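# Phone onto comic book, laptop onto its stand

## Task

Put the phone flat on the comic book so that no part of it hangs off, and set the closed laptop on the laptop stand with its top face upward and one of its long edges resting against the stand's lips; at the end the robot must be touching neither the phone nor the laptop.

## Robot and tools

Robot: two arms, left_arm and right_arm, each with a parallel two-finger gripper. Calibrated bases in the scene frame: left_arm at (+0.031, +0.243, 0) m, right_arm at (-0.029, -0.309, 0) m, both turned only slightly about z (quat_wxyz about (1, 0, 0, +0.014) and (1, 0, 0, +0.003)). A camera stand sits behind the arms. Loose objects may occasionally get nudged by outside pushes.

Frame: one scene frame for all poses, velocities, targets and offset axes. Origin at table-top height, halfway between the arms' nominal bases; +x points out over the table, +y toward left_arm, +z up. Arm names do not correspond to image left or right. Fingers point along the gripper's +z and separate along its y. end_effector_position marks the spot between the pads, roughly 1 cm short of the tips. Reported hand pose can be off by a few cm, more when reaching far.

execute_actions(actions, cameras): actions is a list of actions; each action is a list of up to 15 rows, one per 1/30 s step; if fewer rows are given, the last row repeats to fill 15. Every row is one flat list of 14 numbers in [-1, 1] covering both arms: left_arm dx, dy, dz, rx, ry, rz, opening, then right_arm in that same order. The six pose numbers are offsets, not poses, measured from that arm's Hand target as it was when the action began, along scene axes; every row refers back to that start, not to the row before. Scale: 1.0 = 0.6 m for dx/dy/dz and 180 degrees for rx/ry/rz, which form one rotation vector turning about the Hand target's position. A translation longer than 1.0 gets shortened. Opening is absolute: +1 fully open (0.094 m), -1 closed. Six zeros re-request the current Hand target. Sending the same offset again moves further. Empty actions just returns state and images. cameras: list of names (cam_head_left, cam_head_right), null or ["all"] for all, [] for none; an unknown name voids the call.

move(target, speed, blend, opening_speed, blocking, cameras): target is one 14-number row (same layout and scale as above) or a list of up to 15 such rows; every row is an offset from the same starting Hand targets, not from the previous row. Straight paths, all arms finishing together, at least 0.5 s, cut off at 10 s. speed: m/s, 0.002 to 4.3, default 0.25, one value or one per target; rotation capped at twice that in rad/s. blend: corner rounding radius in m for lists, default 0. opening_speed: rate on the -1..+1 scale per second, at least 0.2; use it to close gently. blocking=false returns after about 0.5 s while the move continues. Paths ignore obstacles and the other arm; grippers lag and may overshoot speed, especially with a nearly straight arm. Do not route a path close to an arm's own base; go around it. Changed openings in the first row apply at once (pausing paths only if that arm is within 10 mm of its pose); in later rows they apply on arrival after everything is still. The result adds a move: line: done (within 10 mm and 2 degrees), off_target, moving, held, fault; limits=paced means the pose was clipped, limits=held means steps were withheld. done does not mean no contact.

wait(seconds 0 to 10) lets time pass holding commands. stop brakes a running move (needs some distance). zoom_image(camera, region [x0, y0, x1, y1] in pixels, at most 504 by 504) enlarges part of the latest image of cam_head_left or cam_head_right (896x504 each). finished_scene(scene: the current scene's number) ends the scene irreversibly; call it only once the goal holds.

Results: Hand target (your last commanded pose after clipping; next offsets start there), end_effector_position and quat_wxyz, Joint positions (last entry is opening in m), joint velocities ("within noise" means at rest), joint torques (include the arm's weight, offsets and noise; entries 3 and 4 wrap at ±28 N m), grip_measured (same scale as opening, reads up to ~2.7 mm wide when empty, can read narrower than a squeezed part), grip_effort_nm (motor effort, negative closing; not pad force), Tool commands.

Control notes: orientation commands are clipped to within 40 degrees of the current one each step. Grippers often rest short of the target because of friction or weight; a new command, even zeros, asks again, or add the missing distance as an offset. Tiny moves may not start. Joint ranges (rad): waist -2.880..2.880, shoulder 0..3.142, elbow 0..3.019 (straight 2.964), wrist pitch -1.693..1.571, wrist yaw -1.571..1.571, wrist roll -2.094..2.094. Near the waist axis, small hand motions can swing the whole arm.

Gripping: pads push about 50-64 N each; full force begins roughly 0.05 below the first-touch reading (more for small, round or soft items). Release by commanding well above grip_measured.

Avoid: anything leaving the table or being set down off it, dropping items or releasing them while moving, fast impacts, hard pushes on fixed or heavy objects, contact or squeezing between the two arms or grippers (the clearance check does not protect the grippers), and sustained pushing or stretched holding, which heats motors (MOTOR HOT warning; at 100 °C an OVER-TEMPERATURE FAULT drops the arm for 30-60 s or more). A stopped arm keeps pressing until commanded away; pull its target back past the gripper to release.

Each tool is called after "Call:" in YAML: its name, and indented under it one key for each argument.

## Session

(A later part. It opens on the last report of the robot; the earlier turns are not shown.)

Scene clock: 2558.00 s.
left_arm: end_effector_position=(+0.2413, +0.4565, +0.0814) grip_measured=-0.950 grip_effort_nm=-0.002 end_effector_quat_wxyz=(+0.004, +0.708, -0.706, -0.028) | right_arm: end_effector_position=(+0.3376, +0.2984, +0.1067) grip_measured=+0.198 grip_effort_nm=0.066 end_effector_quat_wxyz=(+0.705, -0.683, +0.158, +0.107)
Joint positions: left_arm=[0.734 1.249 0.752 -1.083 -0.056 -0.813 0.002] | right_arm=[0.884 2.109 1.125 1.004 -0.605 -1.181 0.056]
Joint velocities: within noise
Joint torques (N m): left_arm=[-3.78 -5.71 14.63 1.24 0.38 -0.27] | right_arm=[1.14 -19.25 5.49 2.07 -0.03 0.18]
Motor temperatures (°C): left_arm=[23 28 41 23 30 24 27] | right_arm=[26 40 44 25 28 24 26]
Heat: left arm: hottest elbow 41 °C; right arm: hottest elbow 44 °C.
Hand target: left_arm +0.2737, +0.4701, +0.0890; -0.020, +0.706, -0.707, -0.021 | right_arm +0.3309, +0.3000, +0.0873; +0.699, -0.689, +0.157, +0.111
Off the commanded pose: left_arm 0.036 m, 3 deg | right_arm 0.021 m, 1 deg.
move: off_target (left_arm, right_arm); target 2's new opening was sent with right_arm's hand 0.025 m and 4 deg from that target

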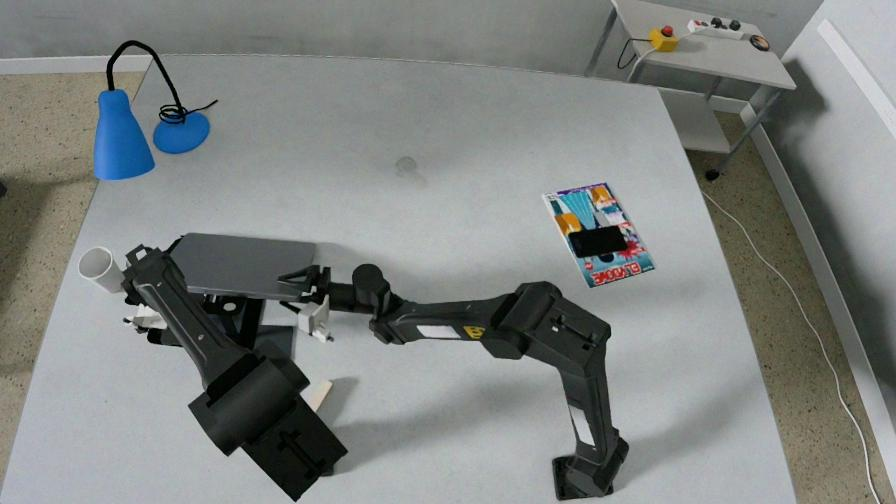

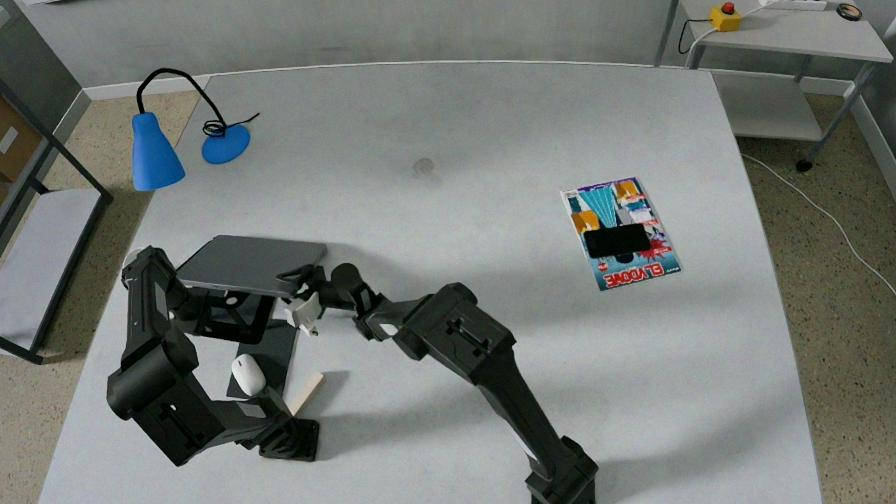

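Call:
move:
  target:
    - [-0.04,0,0,0,0,0,-0.95,0,-0.25,0.01,0,0,0,0.2]
    - [-0.04,0,0.3,0,0,0,-0.95,0,-0.5,0.2,0,0,0,0.2]
    - [-0.1,-0.5,0.4,0,0,0,-0.95,-0.1,-0.6,0.2,0,0,0,0.2]

Call:
zoom_image:
  camera: "cam_head_right"
  region: [150, 210, 340, 340]

Call:
zoom_image:
  camera: "cam_head_left"
  region: [120, 210, 330, 350]

Call:
zoom_image:
  camera: "cam_head_left"
  region: [160, 215, 260, 275]

Scene clock: 2571.30 s.
left_arm: end_effector_position=(+0.2134, +0.1732, +0.3165) grip_measured=-0.950 grip_effort_nm=0.002 end_effector_quat_wxyz=(-0.067, +0.700, -0.703, +0.106) | right_arm: end_effector_position=(+0.2728, -0.0547, +0.2081) grip_measured=+0.199 grip_effort_nm=0.022 end_effector_quat_wxyz=(+0.700, -0.689, +0.152, +0.114)
Joint positions: left_arm=[-0.428 0.698 1.047 -1.671 -0.043 -1.96 0.002] | right_arm=[0.267 1.346 0.406 0.957 -1.243 -1.177 0.056]
Joint velocities: within noise
Joint torques (N m): left_arm=[-3.31 -0.91 13.15 0.13 -0.26 -0.06] | right_arm=[-0.32 -10.17 4.92 0.73 -0.06 0.15]
Motor temperatures (°C): left_arm=[23 28 43 23 30 24 27] | right_arm=[26 41 43 25 27 24 25]
Heat: left arm: hottest elbow 43 °C; right arm: hottest elbow 43 °C.
Hand target: left_arm +0.2137, +0.1701, +0.3290; -0.020, +0.707, -0.707, -0.021 | right_arm +0.2708, -0.0600, +0.2072; +0.699, -0.689, +0.157, +0.111
Off the commanded pose: left_arm 0.013 m, 16 deg | right_arm 0.006 m, 1 deg.
joint sent to its limit (left arm) — joint 4 (wrist pitch), lower limit. The joint targets are off in orientation, not in position.
move: off_target (left_arm)

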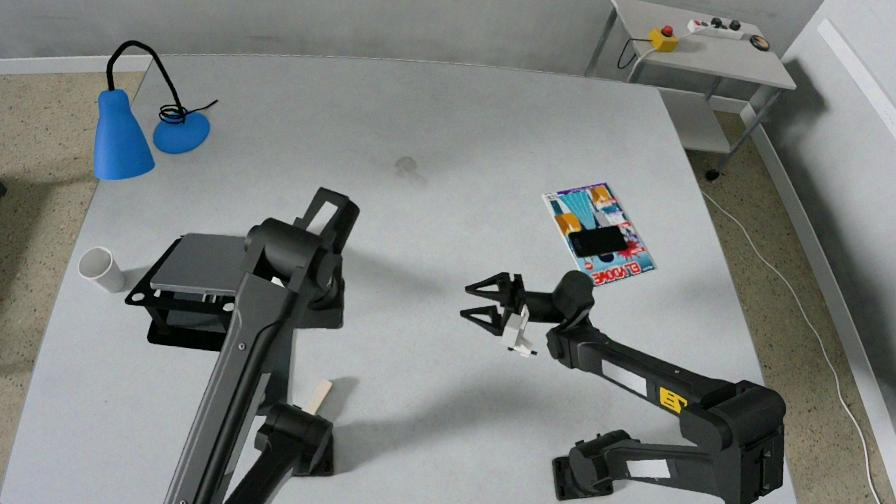

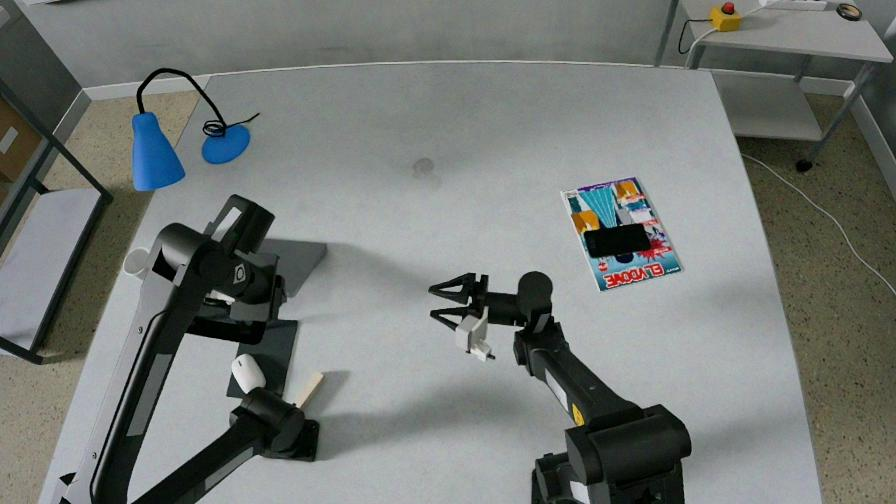

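Scaled by 2.653.

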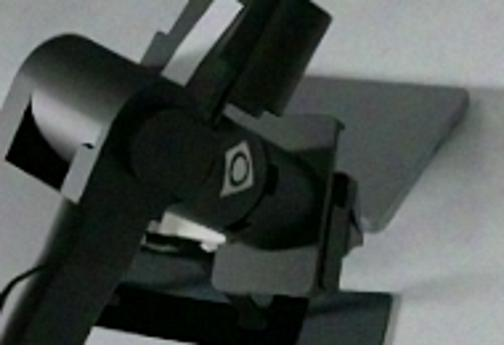

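Scaled by 2.400.

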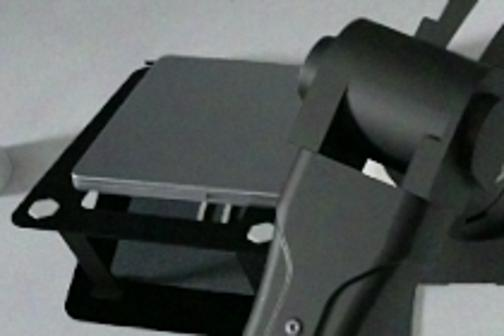

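Scaled by 5.040.

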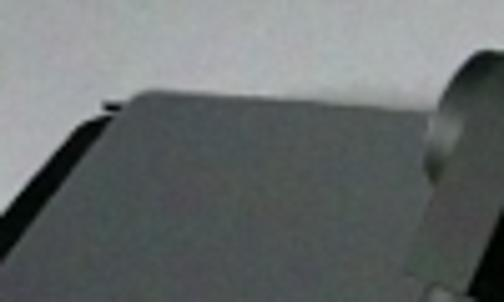

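Call:
move:
  target:
    - [0.227,0.717,0,0,0,0,-0.95,0.199,0.26,0,0,0,0,0.2]
    - [0.31,0.745,-0.49,0,0,0,-0.95,0.199,0.3,-0.189,0,0,0,0.2]
    - [0.31,0.68,-0.49,0,0,0,-0.95,0.199,0.5,-0.189,0,0,0,0.2]

Call:
zoom_image:
  camera: "cam_head_right"
  region: [120, 200, 360, 360]

Call:
zoom_image:
  camera: "cam_head_left"
  region: [120, 200, 360, 360]

Scene clock: 2586.47 s.
left_arm: end_effector_position=(+0.4009, +0.6108, +0.0489) grip_measured=-0.950 grip_effort_nm=-0.002 end_effector_quat_wxyz=(-0.048, +0.715, -0.697, -0.026) | right_arm: end_effector_position=(+0.3802, +0.2298, +0.0970) grip_measured=+0.199 grip_effort_nm=0.022 end_effector_quat_wxyz=(+0.697, -0.690, +0.159, +0.113)
Joint positions: left_arm=[0.736 1.782 1.258 -0.952 -0.056 -0.829 0.002] | right_arm=[0.739 2.092 1.062 1.027 -0.76 -1.186 0.056]
Joint velocities: within noise
Joint torques (N m): left_arm=[-4.37 -17.73 5.22 -0.12 0.22 -0.13] | right_arm=[0.67 -18.55 8.65 1.03 0.07 0.2]
Motor temperatures (°C): left_arm=[23 28 43 23 30 24 27] | right_arm=[26 40 42 25 27 24 25]
Heat: left arm: hottest elbow 43 °C; right arm: hottest elbow 42 °C.
Hand target: left_arm +0.3998, +0.5780, +0.0350; -0.020, +0.707, -0.707, -0.021 | right_arm +0.3901, +0.2400, +0.0937; +0.699, -0.689, +0.157, +0.111
Off the commanded pose: left_arm 0.035 m, 4 deg | right_arm 0.015 m, 0 deg.
move: off_target (left_arm, right_arm)

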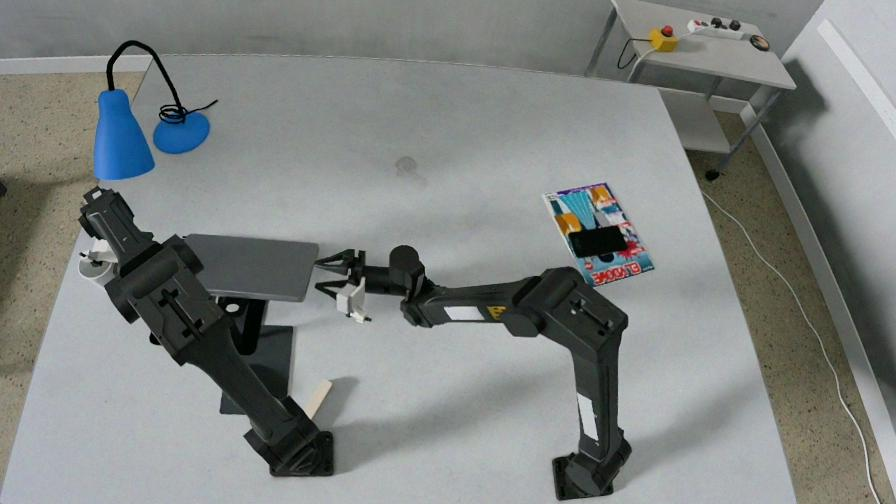

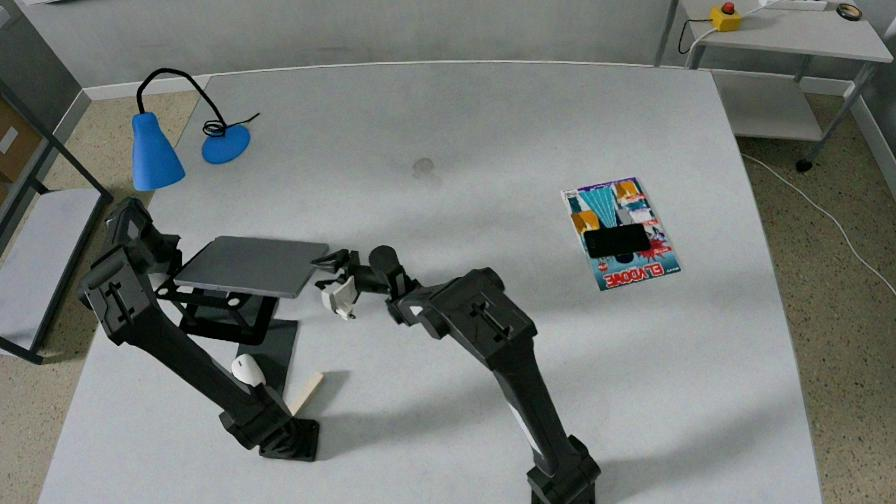

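Scaled by 2.100.

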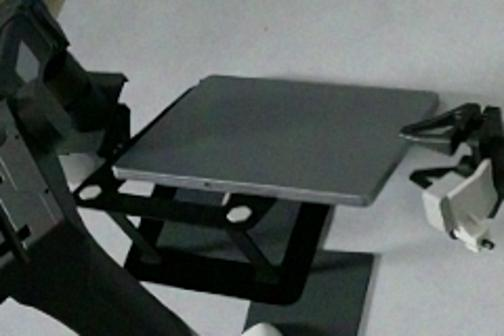

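Scaled by 2.100.

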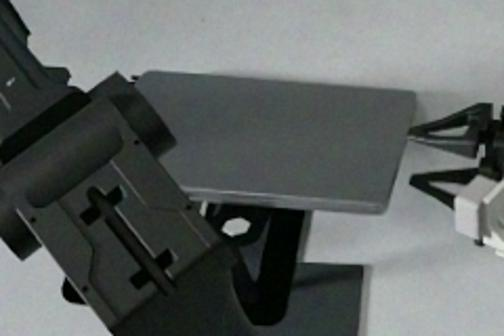

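Call:
move:
  target:
    - [0,0,0,0,0,0,-0.95,0.01,0.09,0,0,0,0,0.2]
    - [0,0,0,0,0,0,-0.95,0.01,0.09,0,0,0,0,-0.9]
  speed: 0.08
  opening_speed: 0.6

Call:
zoom_image:
  camera: "cam_head_right"
  region: [120, 200, 360, 360]

Scene clock: 2592.03 s.
left_arm: end_effector_position=(+0.4011, +0.6106, +0.0489) grip_measured=-0.950 grip_effort_nm=-0.002 end_effector_quat_wxyz=(-0.048, +0.715, -0.697, -0.027) | right_arm: end_effector_position=(+0.3889, +0.2804, +0.0873) grip_measured=-0.652 grip_effort_nm=-1.033 end_effector_quat_wxyz=(+0.689, -0.691, +0.179, +0.127)
Joint positions: left_arm=[0.735 1.782 1.258 -0.952 -0.056 -0.83 0.002] | right_arm=[0.794 2.164 1.197 0.942 -0.701 -1.151 0.016]
Joint velocities: within noise
Joint torques (N m): left_arm=[-4.19 -18.55 5.08 -0.28 0.28 -0.13] | right_arm=[0.91 -21.19 9.35 1.36 0.08 -0.14]
Motor temperatures (°C): left_arm=[23 28 42 23 30 24 27] | right_arm=[26 41 42 25 27 24 25]
Heat: left arm: hottest elbow 42 °C; right arm: hottest elbow 42 °C.
Hand target: left_arm +0.3998, +0.5779, +0.0349; -0.020, +0.706, -0.707, -0.021 | right_arm +0.3962, +0.2940, +0.0938; +0.699, -0.689, +0.157, +0.111
Off the commanded pose: left_arm 0.035 m, 4 deg | right_arm 0.017 m, 3 deg.
move: off_target (left_arm, right_arm); target 2's new opening was sent with right_arm's hand 0.016 m and 1 deg from that target

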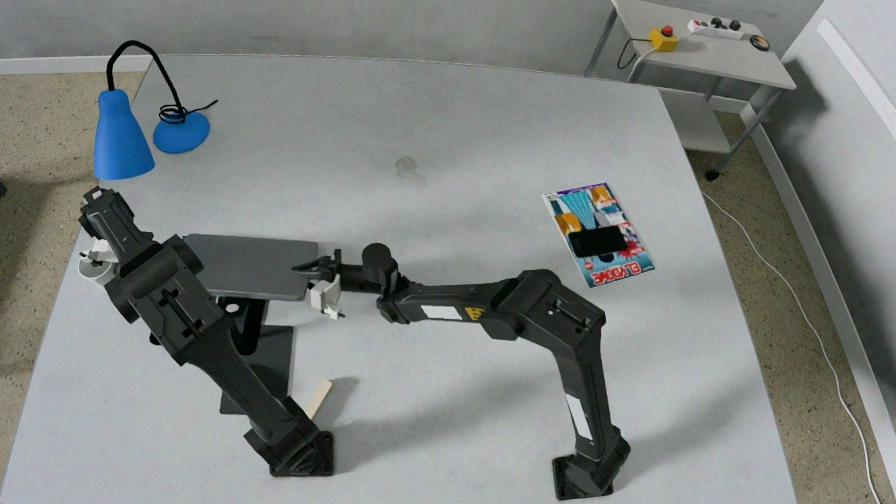

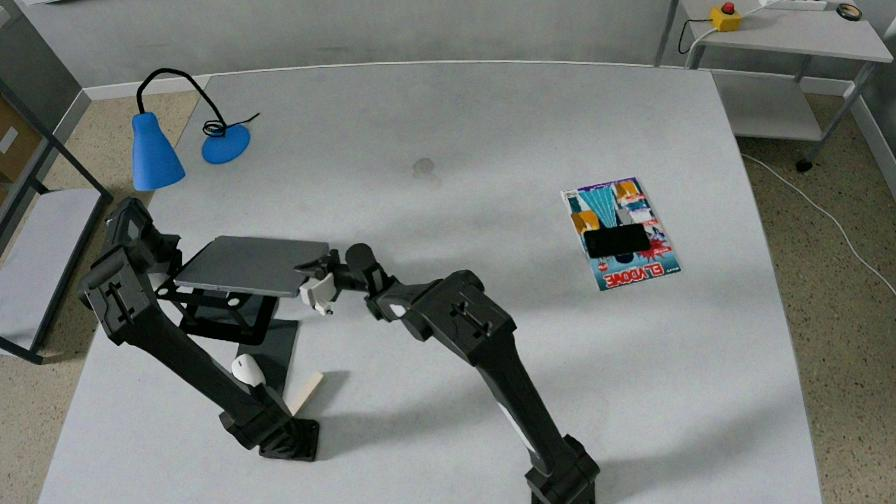

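Scaled by 2.100.

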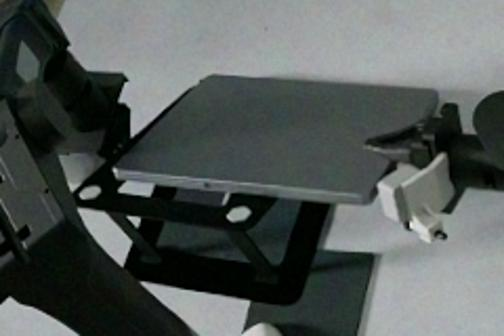

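Call:
move:
  target:
    - [0,0,0,0,0,0,-0.95,0,0.0,0.03,0,0,0,-0.9]
    - [0,0,0,0,0,0,-0.95,0.017,0.12,0.03,0,0,0,-0.9]
  speed: 0.06

Call:
zoom_image:
  camera: "cam_head_right"
  region: [120, 200, 360, 360]

Scene clock: 2596.47 s.
left_arm: end_effector_position=(+0.4031, +0.6149, +0.0555) grip_measured=-0.950 grip_effort_nm=-0.002 end_effector_quat_wxyz=(-0.062, +0.715, -0.696, -0.031) | right_arm: end_effector_position=(+0.4080, +0.3085, +0.0920) grip_measured=-0.661 grip_effort_nm=-1.043 end_effector_quat_wxyz=(+0.679, -0.697, +0.196, +0.122)
Joint positions: left_arm=[0.735 1.77 1.258 -0.938 -0.066 -0.83 0.002] | right_arm=[0.809 2.186 1.302 0.822 -0.66 -1.156 0.016]
Joint velocities: within noise
Joint torques (N m): left_arm=[-4.42 -17.44 5.26 -0.69 0.65 -0.13] | right_arm=[4.48 -20.48 15.09 1.2 0.9 -0.05]
Motor temperatures (°C): left_arm=[23 28 42 23 30 24 27] | right_arm=[26 41 43 25 27 24 25]
Heat: left arm: hottest elbow 42 °C; right arm: hottest elbow 43 °C.
Hand target: left_arm +0.3998, +0.5779, +0.0349; -0.020, +0.706, -0.707, -0.021 | right_arm +0.4064, +0.3661, +0.1118; +0.699, -0.689, +0.157, +0.111
Off the commanded pose: left_arm 0.042 m, 5 deg | right_arm 0.061 m, 5 deg.
move: off_target (left_arm, right_arm)

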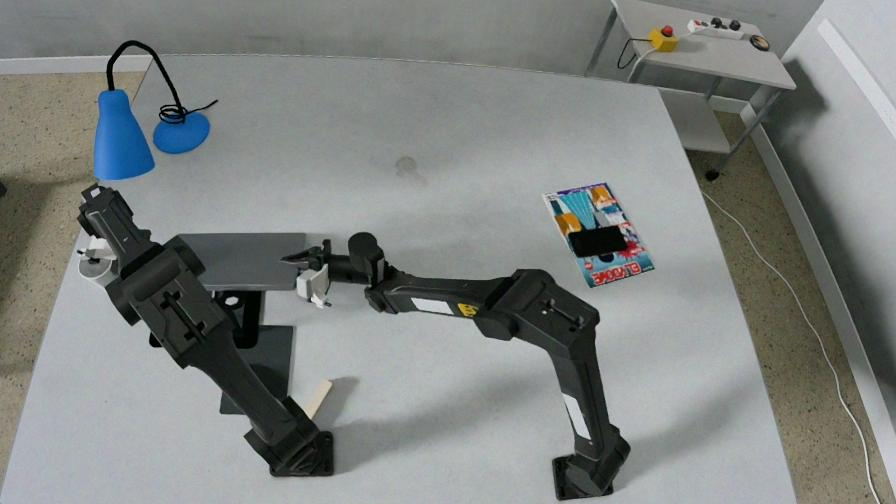

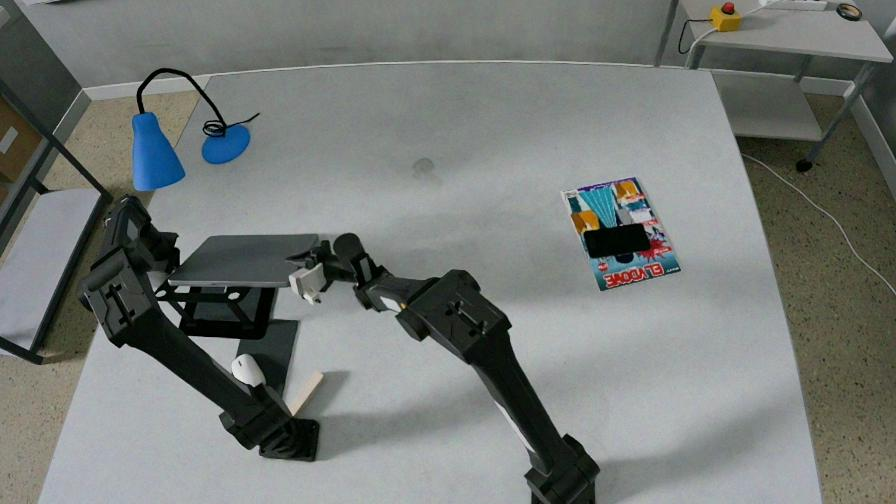

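Scaled by 2.100.

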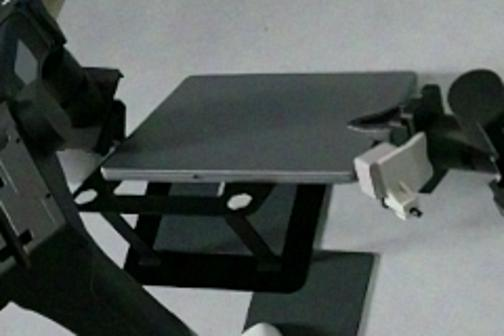

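Call:
move:
  target:
    - [0,0,0,0,0,0,-0.95,-0.03,-0.05,0.08,0,0,0,-0.9]
    - [0,0,0,0,0,0,-0.95,-0.08,-0.05,0.08,0,0,0,-0.9]
  speed: 0.08

Call:
zoom_image:
  camera: "cam_head_right"
  region: [120, 200, 360, 360]

Call:
zoom_image:
  camera: "cam_head_left"
  region: [120, 200, 360, 360]

Scene clock: 2600.90 s.
left_arm: end_effector_position=(+0.4034, +0.6147, +0.0557) grip_measured=-0.950 grip_effort_nm=-0.002 end_effector_quat_wxyz=(-0.062, +0.716, -0.695, -0.030) | right_arm: end_effector_position=(+0.3961, +0.3062, +0.0960) grip_measured=-0.662 grip_effort_nm=-1.043 end_effector_quat_wxyz=(+0.667, -0.704, +0.217, +0.110)
Joint positions: left_arm=[0.735 1.77 1.258 -0.938 -0.064 -0.832 0.002] | right_arm=[0.831 2.136 1.254 0.777 -0.596 -1.167 0.016]
Joint velocities: within noise
Joint torques (N m): left_arm=[-4.6 -16.85 5.49 -0.65 0.57 -0.09] | right_arm=[4.89 -29.63 7.32 2.51 -0.32 0.05]
Motor temperatures (°C): left_arm=[23 28 41 23 30 24 27] | right_arm=[26 41 43 25 27 24 26]
Heat: left arm: hottest elbow 41 °C; right arm: hottest elbow 43 °C.
Hand target: left_arm +0.3999, +0.5779, +0.0349; -0.020, +0.706, -0.707, -0.021 | right_arm +0.3584, +0.3360, +0.1599; +0.699, -0.689, +0.157, +0.111
Off the commanded pose: left_arm 0.042 m, 5 deg | right_arm 0.080 m, 8 deg.
move: off_target (left_arm, right_arm)

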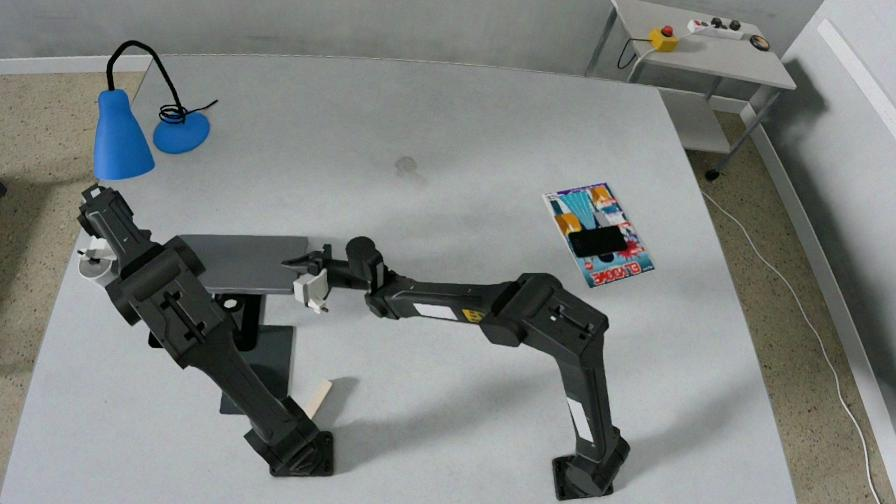

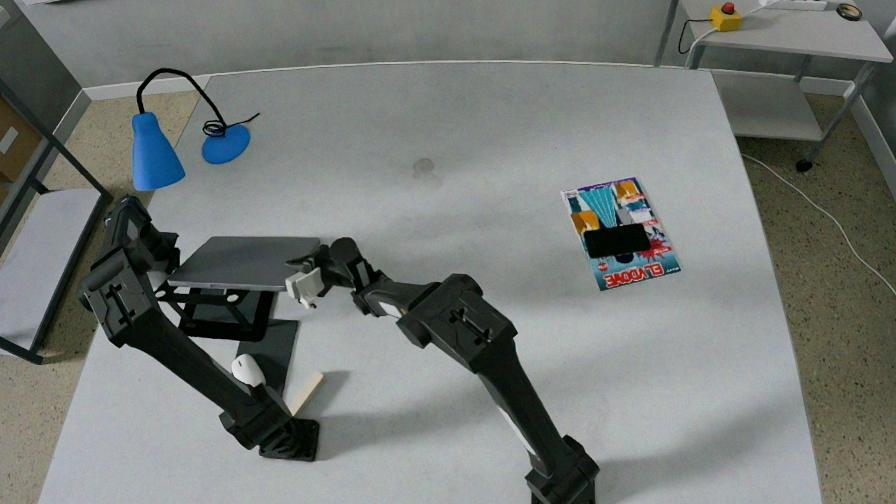

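Scaled by 2.100.

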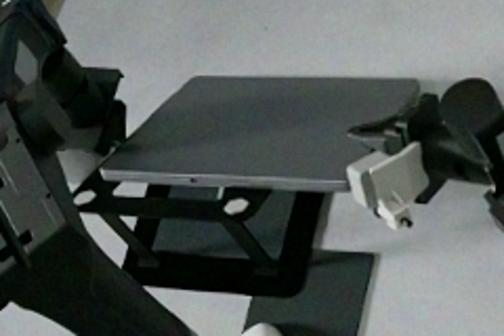

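Scaled by 2.100.

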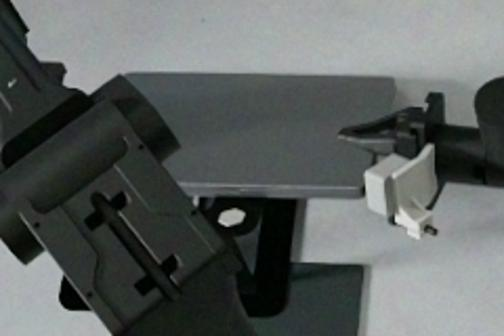

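Call:
move:
  target:
    - [0,0,0,0,0,0,-0.95,0,-0.03,0.06,0,0,0,-0.9]
    - [0,0,0,0,0,0,-0.95,-0.06,-0.03,0.06,0,0,0,-0.9]
  speed: 0.08

Call:
zoom_image:
  camera: "cam_head_right"
  region: [120, 200, 360, 360]

Call:
zoom_image:
  camera: "cam_head_left"
  region: [120, 200, 360, 360]

Scene clock: 2606.10 s.
left_arm: end_effector_position=(+0.4008, +0.5990, +0.0473) grip_measured=-0.950 grip_effort_nm=-0.002 end_effector_quat_wxyz=(-0.045, +0.712, -0.701, -0.025) | right_arm: end_effector_position=(+0.3603, +0.2952, +0.1142) grip_measured=-0.662 grip_effort_nm=-1.038 end_effector_quat_wxyz=(-0.654, +0.713, -0.229, -0.106)
Joint positions: left_arm=[0.72 1.77 1.236 -0.951 -0.054 -0.835 0.002] | right_arm=[0.869 2.026 1.145 0.738 -0.542 -1.174 0.016]
Joint velocities: within noise
Joint torques (N m): left_arm=[-3.55 -16.5 7.15 -0.46 0.21 -0.08] | right_arm=[4.13 -29.63 7.08 3.1 -1.28 0.09]
Motor temperatures (°C): left_arm=[23 29 41 23 30 24 27] | right_arm=[26 41 43 25 27 24 26]
Heat: left arm: hottest elbow 41 °C; right arm: hottest elbow 43 °C.
Hand target: left_arm +0.3998, +0.5780, +0.0349; -0.020, +0.707, -0.707, -0.021 | right_arm +0.3224, +0.3180, +0.1960; -0.699, +0.689, -0.156, -0.111
Off the commanded pose: left_arm 0.024 m, 3 deg | right_arm 0.093 m, 10 deg.
move: off_target (left_arm, right_arm)

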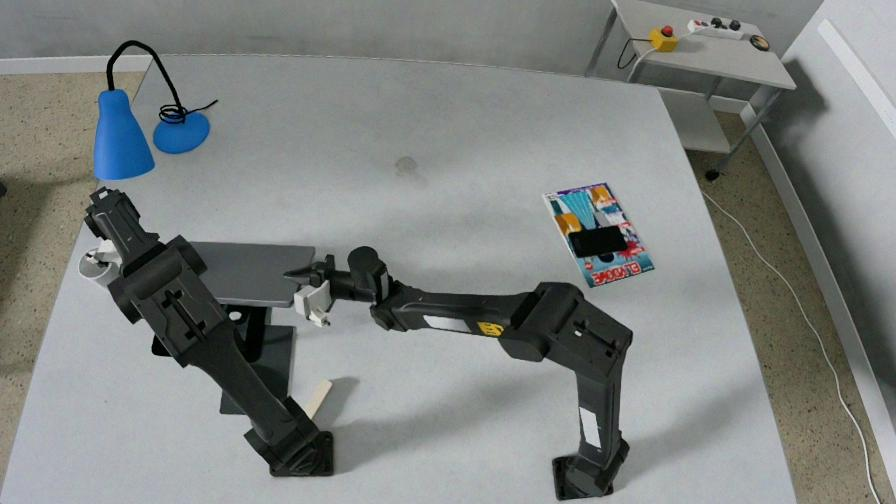

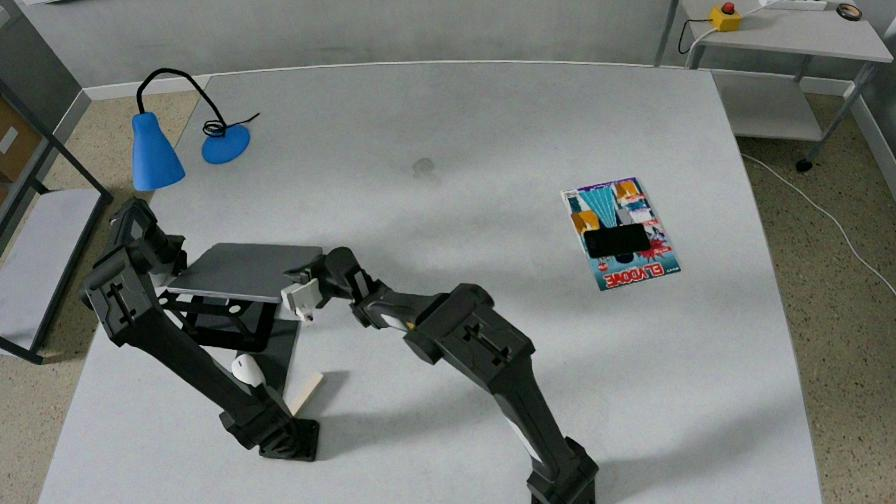

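Scaled by 2.100.

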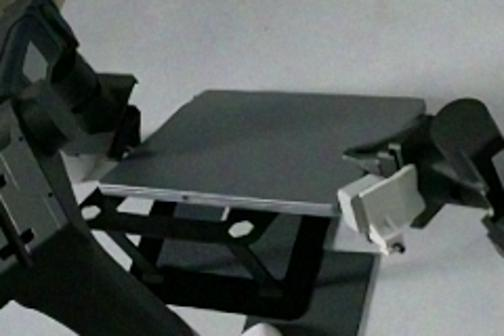

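Scaled by 2.100.

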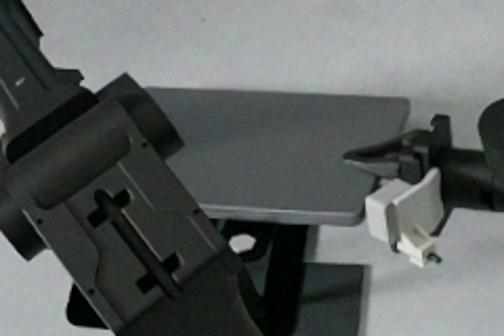

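Call:
move:
  target:
    - [0,0.0,0,0,0,0,-0.95,0.03,-0.03,-0.17,0,0,0,-0.9]
    - [0,0,0,0,0,0,-0.95,0.06,-0.03,-0.17,0,0,0,0.2]
    - [0,0.03,0,0,0,0,-0.95,0.06,-0.25,-0.17,0,0,0,0.2]
    - [0,0.06,0.45,0,0,0,-0.95,0.0,-0.55,0,0,0,0,0.2]
    - [-0.5,-0.1,0.45,0,0,0,-0.95,0.0,-0.6,0,0,0,0,0.2]
  speed: [0.08,0.1,0.15,0.25,0.25]

Call:
zoom_image:
  camera: "cam_head_right"
  region: [120, 200, 360, 360]

Call:
zoom_image:
  camera: "cam_head_left"
  region: [120, 200, 360, 360]

Scene clock: 2616.87 s.
left_arm: end_effector_position=(+0.1051, +0.5222, +0.3074) grip_measured=-0.950 grip_effort_nm=-0.002 end_effector_quat_wxyz=(-0.026, +0.704, -0.709, -0.026) | right_arm: end_effector_position=(+0.3240, -0.0360, +0.1942) grip_measured=+0.199 grip_effort_nm=0.066 end_effector_quat_wxyz=(+0.699, -0.689, +0.153, +0.115)
Joint positions: left_arm=[1.272 1.057 1.217 -1.661 -0.019 -0.262 0.002] | right_arm=[0.279 1.526 0.539 0.996 -1.231 -1.182 0.056]
Joint velocities: within noise
Joint torques (N m): left_arm=[-0.15 -7.65 9.66 0.01 0.08 0.08] | right_arm=[-0.32 -13.1 4.64 0.87 -0.06 0.2]
Motor temperatures (°C): left_arm=[23 29 40 23 30 24 27] | right_arm=[26 43 43 25 27 24 26]
Heat: left arm: hottest elbow 40 °C; right arm: hottest shoulder 43 °C.
Hand target: left_arm +0.0998, +0.5179, +0.3049; -0.020, +0.706, -0.707, -0.021 | right_arm +0.3223, -0.0419, +0.1959; +0.699, -0.689, +0.156, +0.111
Off the commanded pose: left_arm 0.007 m, 1 deg | right_arm 0.006 m, 1 deg.
move: done; target 2's new opening was sent with right_arm's hand 0.015 m and 5 deg from that target

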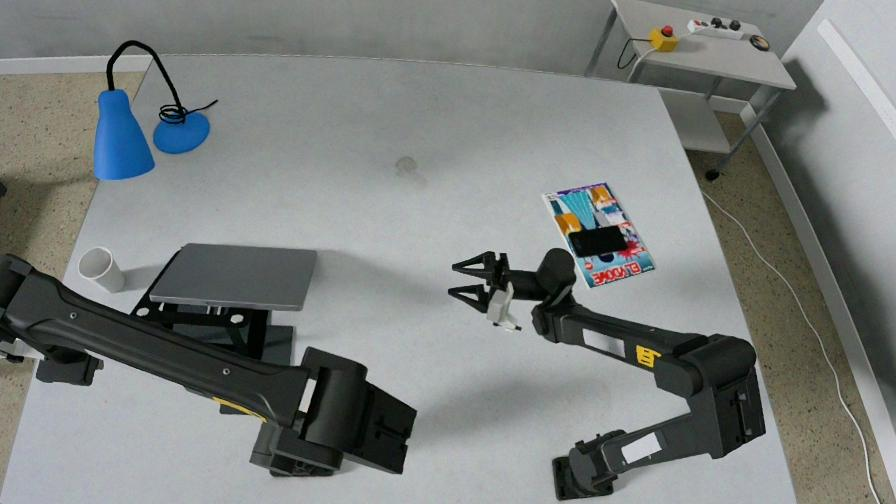

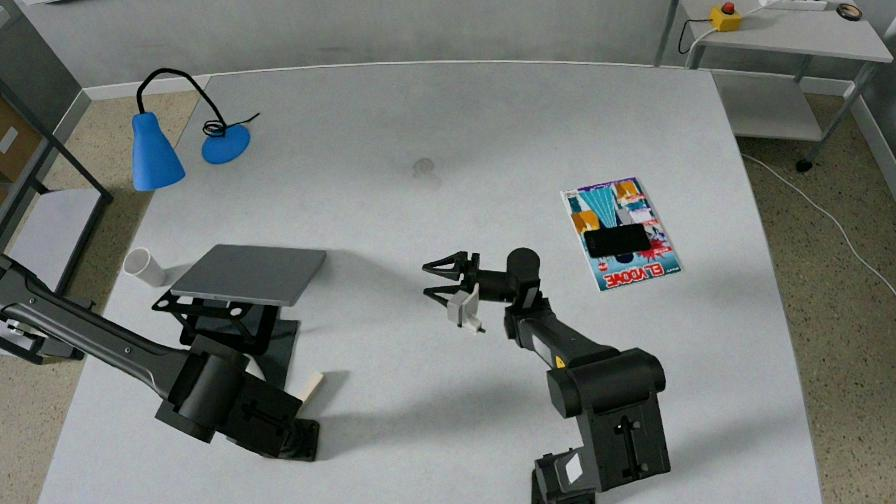

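Scaled by 2.100.

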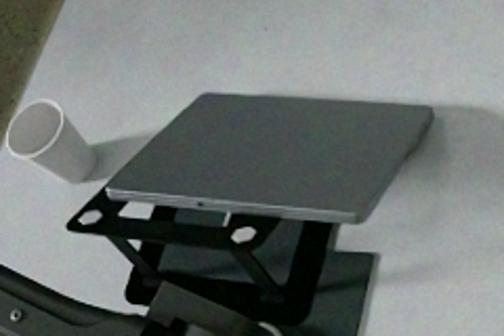

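Scaled by 2.100.

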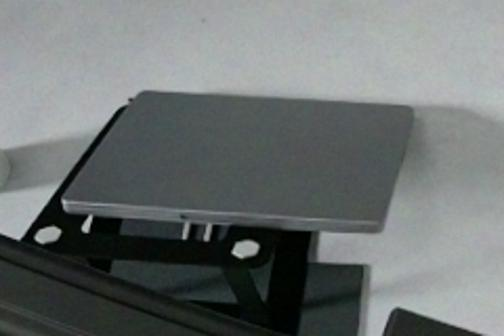

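Call:
zoom_image:
  camera: "cam_head_left"
  region: [160, 230, 340, 330]

Call:
zoom_image:
  camera: "cam_head_right"
  region: [150, 230, 340, 350]

Call:
zoom_image:
  camera: "cam_head_left"
  region: [165, 230, 225, 265]

Scaled by 2.800.

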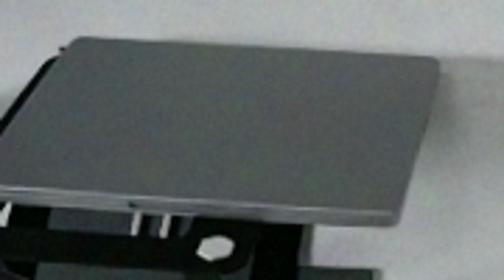

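Scaled by 2.653.

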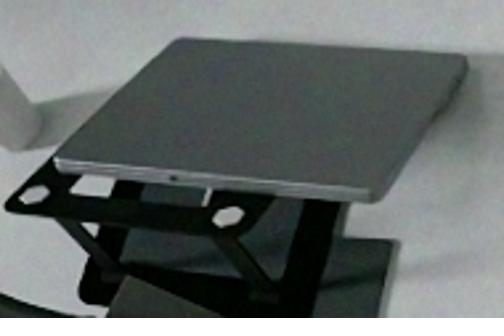

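Scaled by 8.400.

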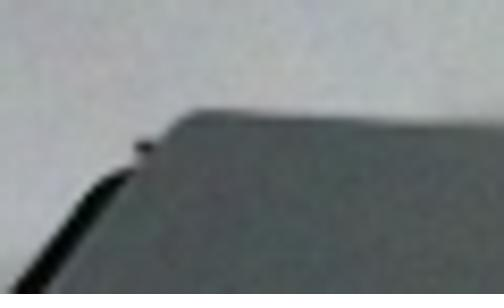

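Call:
move:
  target:
    - [0.25,0.2,0.05,0,0,0,-0.95,0.104,0.2,0,0,0,0,0.2]
    - [0.5,0.2,0,0,0,0,-0.95,0.104,0.3,-0.171,0,0,0,0.2]
    - [0.5,0.18,-0.458,0,0,0,-0.95,0.104,0.45,-0.171,0,0,0,0.2]
    - [0.5,0.1,-0.458,0,0,0,-0.95,0.104,0.56,-0.171,0,0,0,0.2]
    - [0.5,0.1,-0.458,0,0,0,-0.95,0.104,0.56,-0.171,0,0,0,-0.9]
  speed: [0.3,0.3,0.25,0.08,0.1]
  opening_speed: 1

Call:
zoom_image:
  camera: "cam_head_right"
  region: [120, 200, 360, 360]

Call:
zoom_image:
  camera: "cam_head_left"
  region: [120, 200, 360, 360]

Scene clock: 2649.27 s.
left_arm: end_effector_position=(+0.3925, +0.5999, +0.0227) grip_measured=-0.950 grip_effort_nm=0.002 end_effector_quat_wxyz=(-0.020, +0.709, -0.705, -0.026) | right_arm: end_effector_position=(+0.3775, +0.2800, +0.0844) grip_measured=-0.653 grip_effort_nm=-1.028 end_effector_quat_wxyz=(+0.687, -0.692, +0.179, +0.129)
Joint positions: left_arm=[0.733 1.818 1.233 -0.947 -0.053 -0.814 0.002] | right_arm=[0.807 2.156 1.172 0.956 -0.689 -1.15 0.016]
Joint velocities: within noise
Joint torques (N m): left_arm=[-4.31 -20.72 6.49 -0.1 0.21 -0.3] | right_arm=[1.03 -21.19 9.17 1.4 0.16 -0.12]
Motor temperatures (°C): left_arm=[23 29 41 23 29 24 26] | right_arm=[26 42 41 25 26 23 25]
Heat: left arm: hottest elbow 41 °C; right arm: hottest shoulder 42 °C.
Hand target: left_arm +0.3997, +0.5780, +0.0300; -0.020, +0.707, -0.707, -0.021 | right_arm +0.3848, +0.2941, +0.0934; +0.699, -0.689, +0.156, +0.111
Off the commanded pose: left_arm 0.024 m, 1 deg | right_arm 0.018 m, 4 deg.
move: off_target (left_arm, right_arm); target 5's new opening was sent with right_arm's hand 0.016 m and 1 deg from that target

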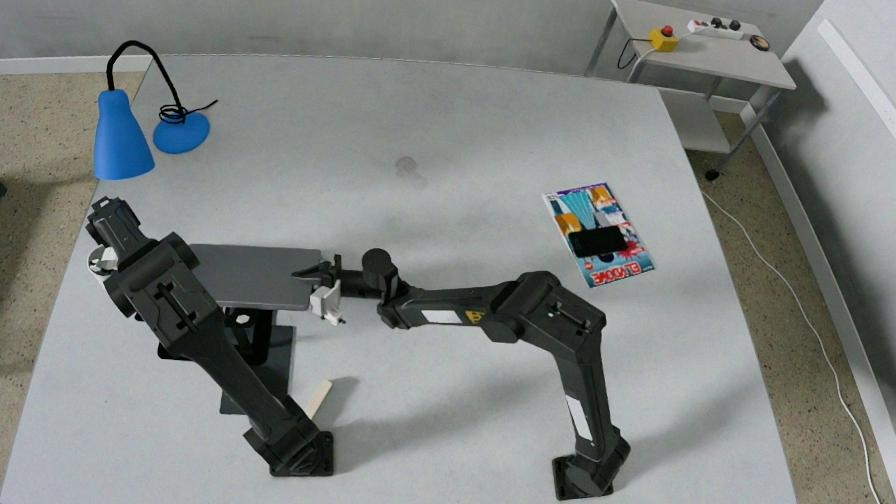

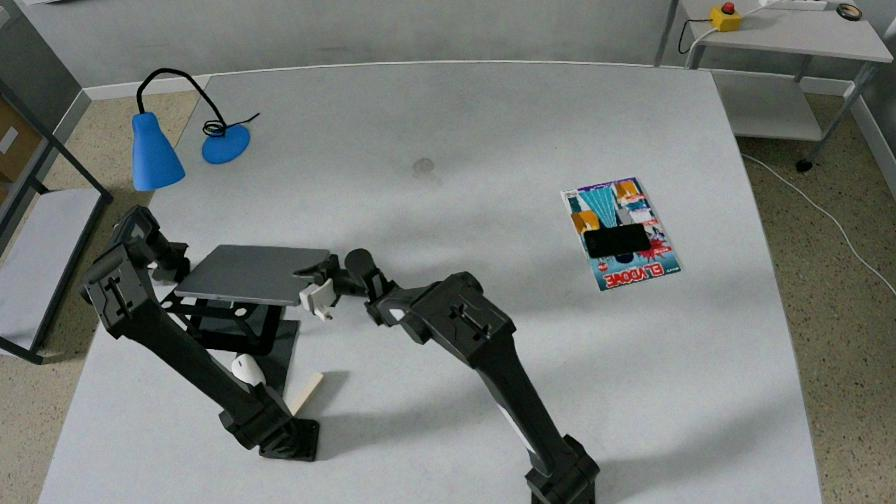

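Scaled by 2.100.

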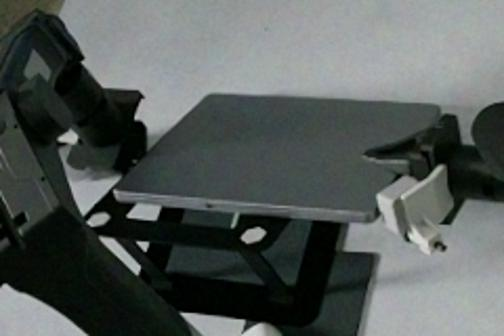

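Scaled by 2.100.

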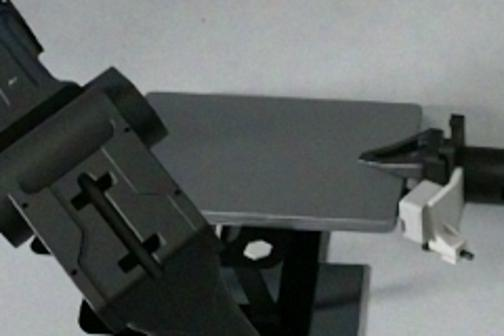

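Call:
move:
  target:
    - [0,-0.04,0,0,0,0,-0.95,-0.02,0,0.14,0,0,0,-0.9]
    - [0,-0.04,0,0,0,0,-0.95,-0.02,0.16,0.14,0,0,0,-0.9]
  speed: 0.08

Call:
zoom_image:
  camera: "cam_head_right"
  region: [120, 200, 360, 360]

Call:
zoom_image:
  camera: "cam_head_left"
  region: [120, 200, 360, 360]

Scene clock: 2655.07 s.
left_arm: end_effector_position=(+0.3950, +0.5871, +0.0230) grip_measured=-0.950 grip_effort_nm=-0.002 end_effector_quat_wxyz=(-0.036, +0.702, -0.710, -0.033) | right_arm: end_effector_position=(+0.3797, +0.2964, +0.1069) grip_measured=-0.661 grip_effort_nm=-1.038 end_effector_quat_wxyz=(-0.653, +0.717, -0.217, -0.115)
Joint positions: left_arm=[0.705 1.786 1.184 -0.9 -0.07 -0.824 0.002] | right_arm=[0.837 2.069 1.2 0.72 -0.604 -1.187 0.016]
Joint velocities: within noise
Joint torques (N m): left_arm=[-4.95 -19.49 6.52 -1.18 0.72 -0.51] | right_arm=[7.3 -21.95 18.45 1.26 1.05 0.3]
Motor temperatures (°C): left_arm=[23 29 40 23 29 24 26] | right_arm=[26 42 42 25 26 23 26]
Heat: left arm: hottest elbow 40 °C; right arm: hottest shoulder 42 °C.
Hand target: left_arm +0.3997, +0.5540, +0.0300; -0.020, +0.706, -0.707, -0.021 | right_arm +0.3729, +0.3901, +0.1774; -0.699, +0.689, -0.157, -0.111
Off the commanded pose: left_arm 0.034 m, 2 deg | right_arm 0.117 m, 9 deg.
move: off_target (left_arm, right_arm)

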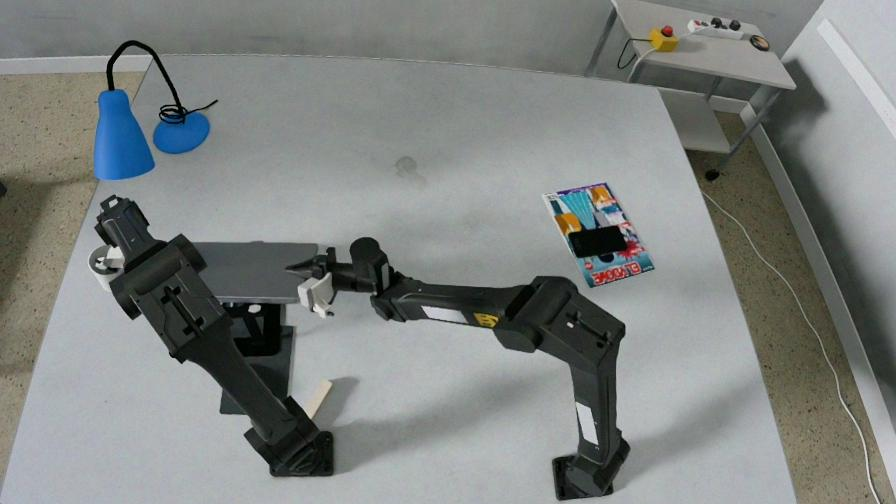

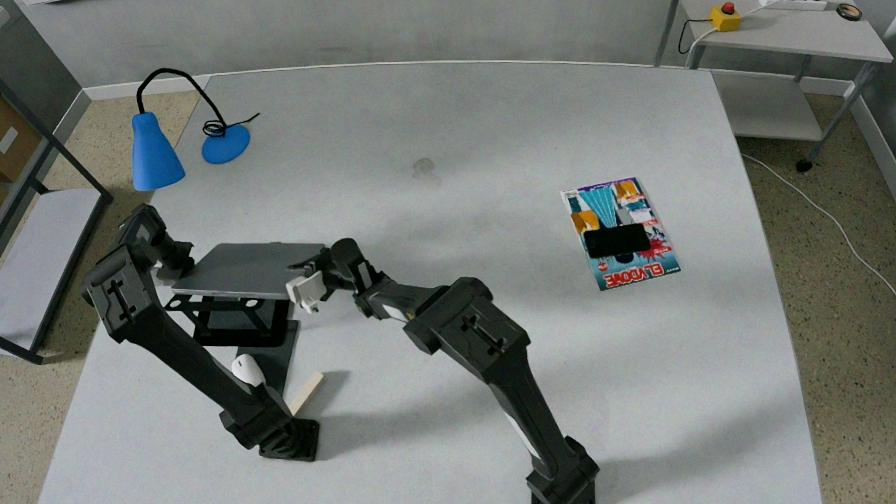

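Scaled by 2.100.

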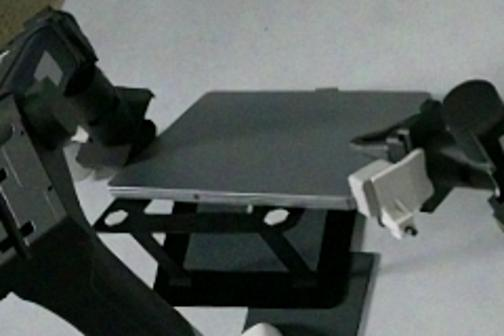

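Scaled by 2.100.

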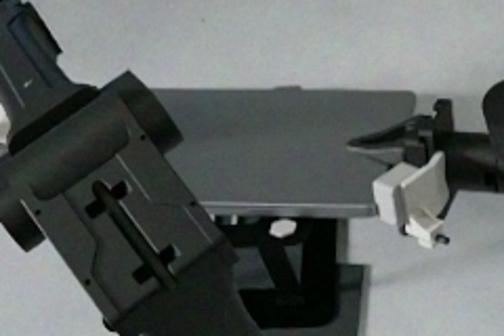

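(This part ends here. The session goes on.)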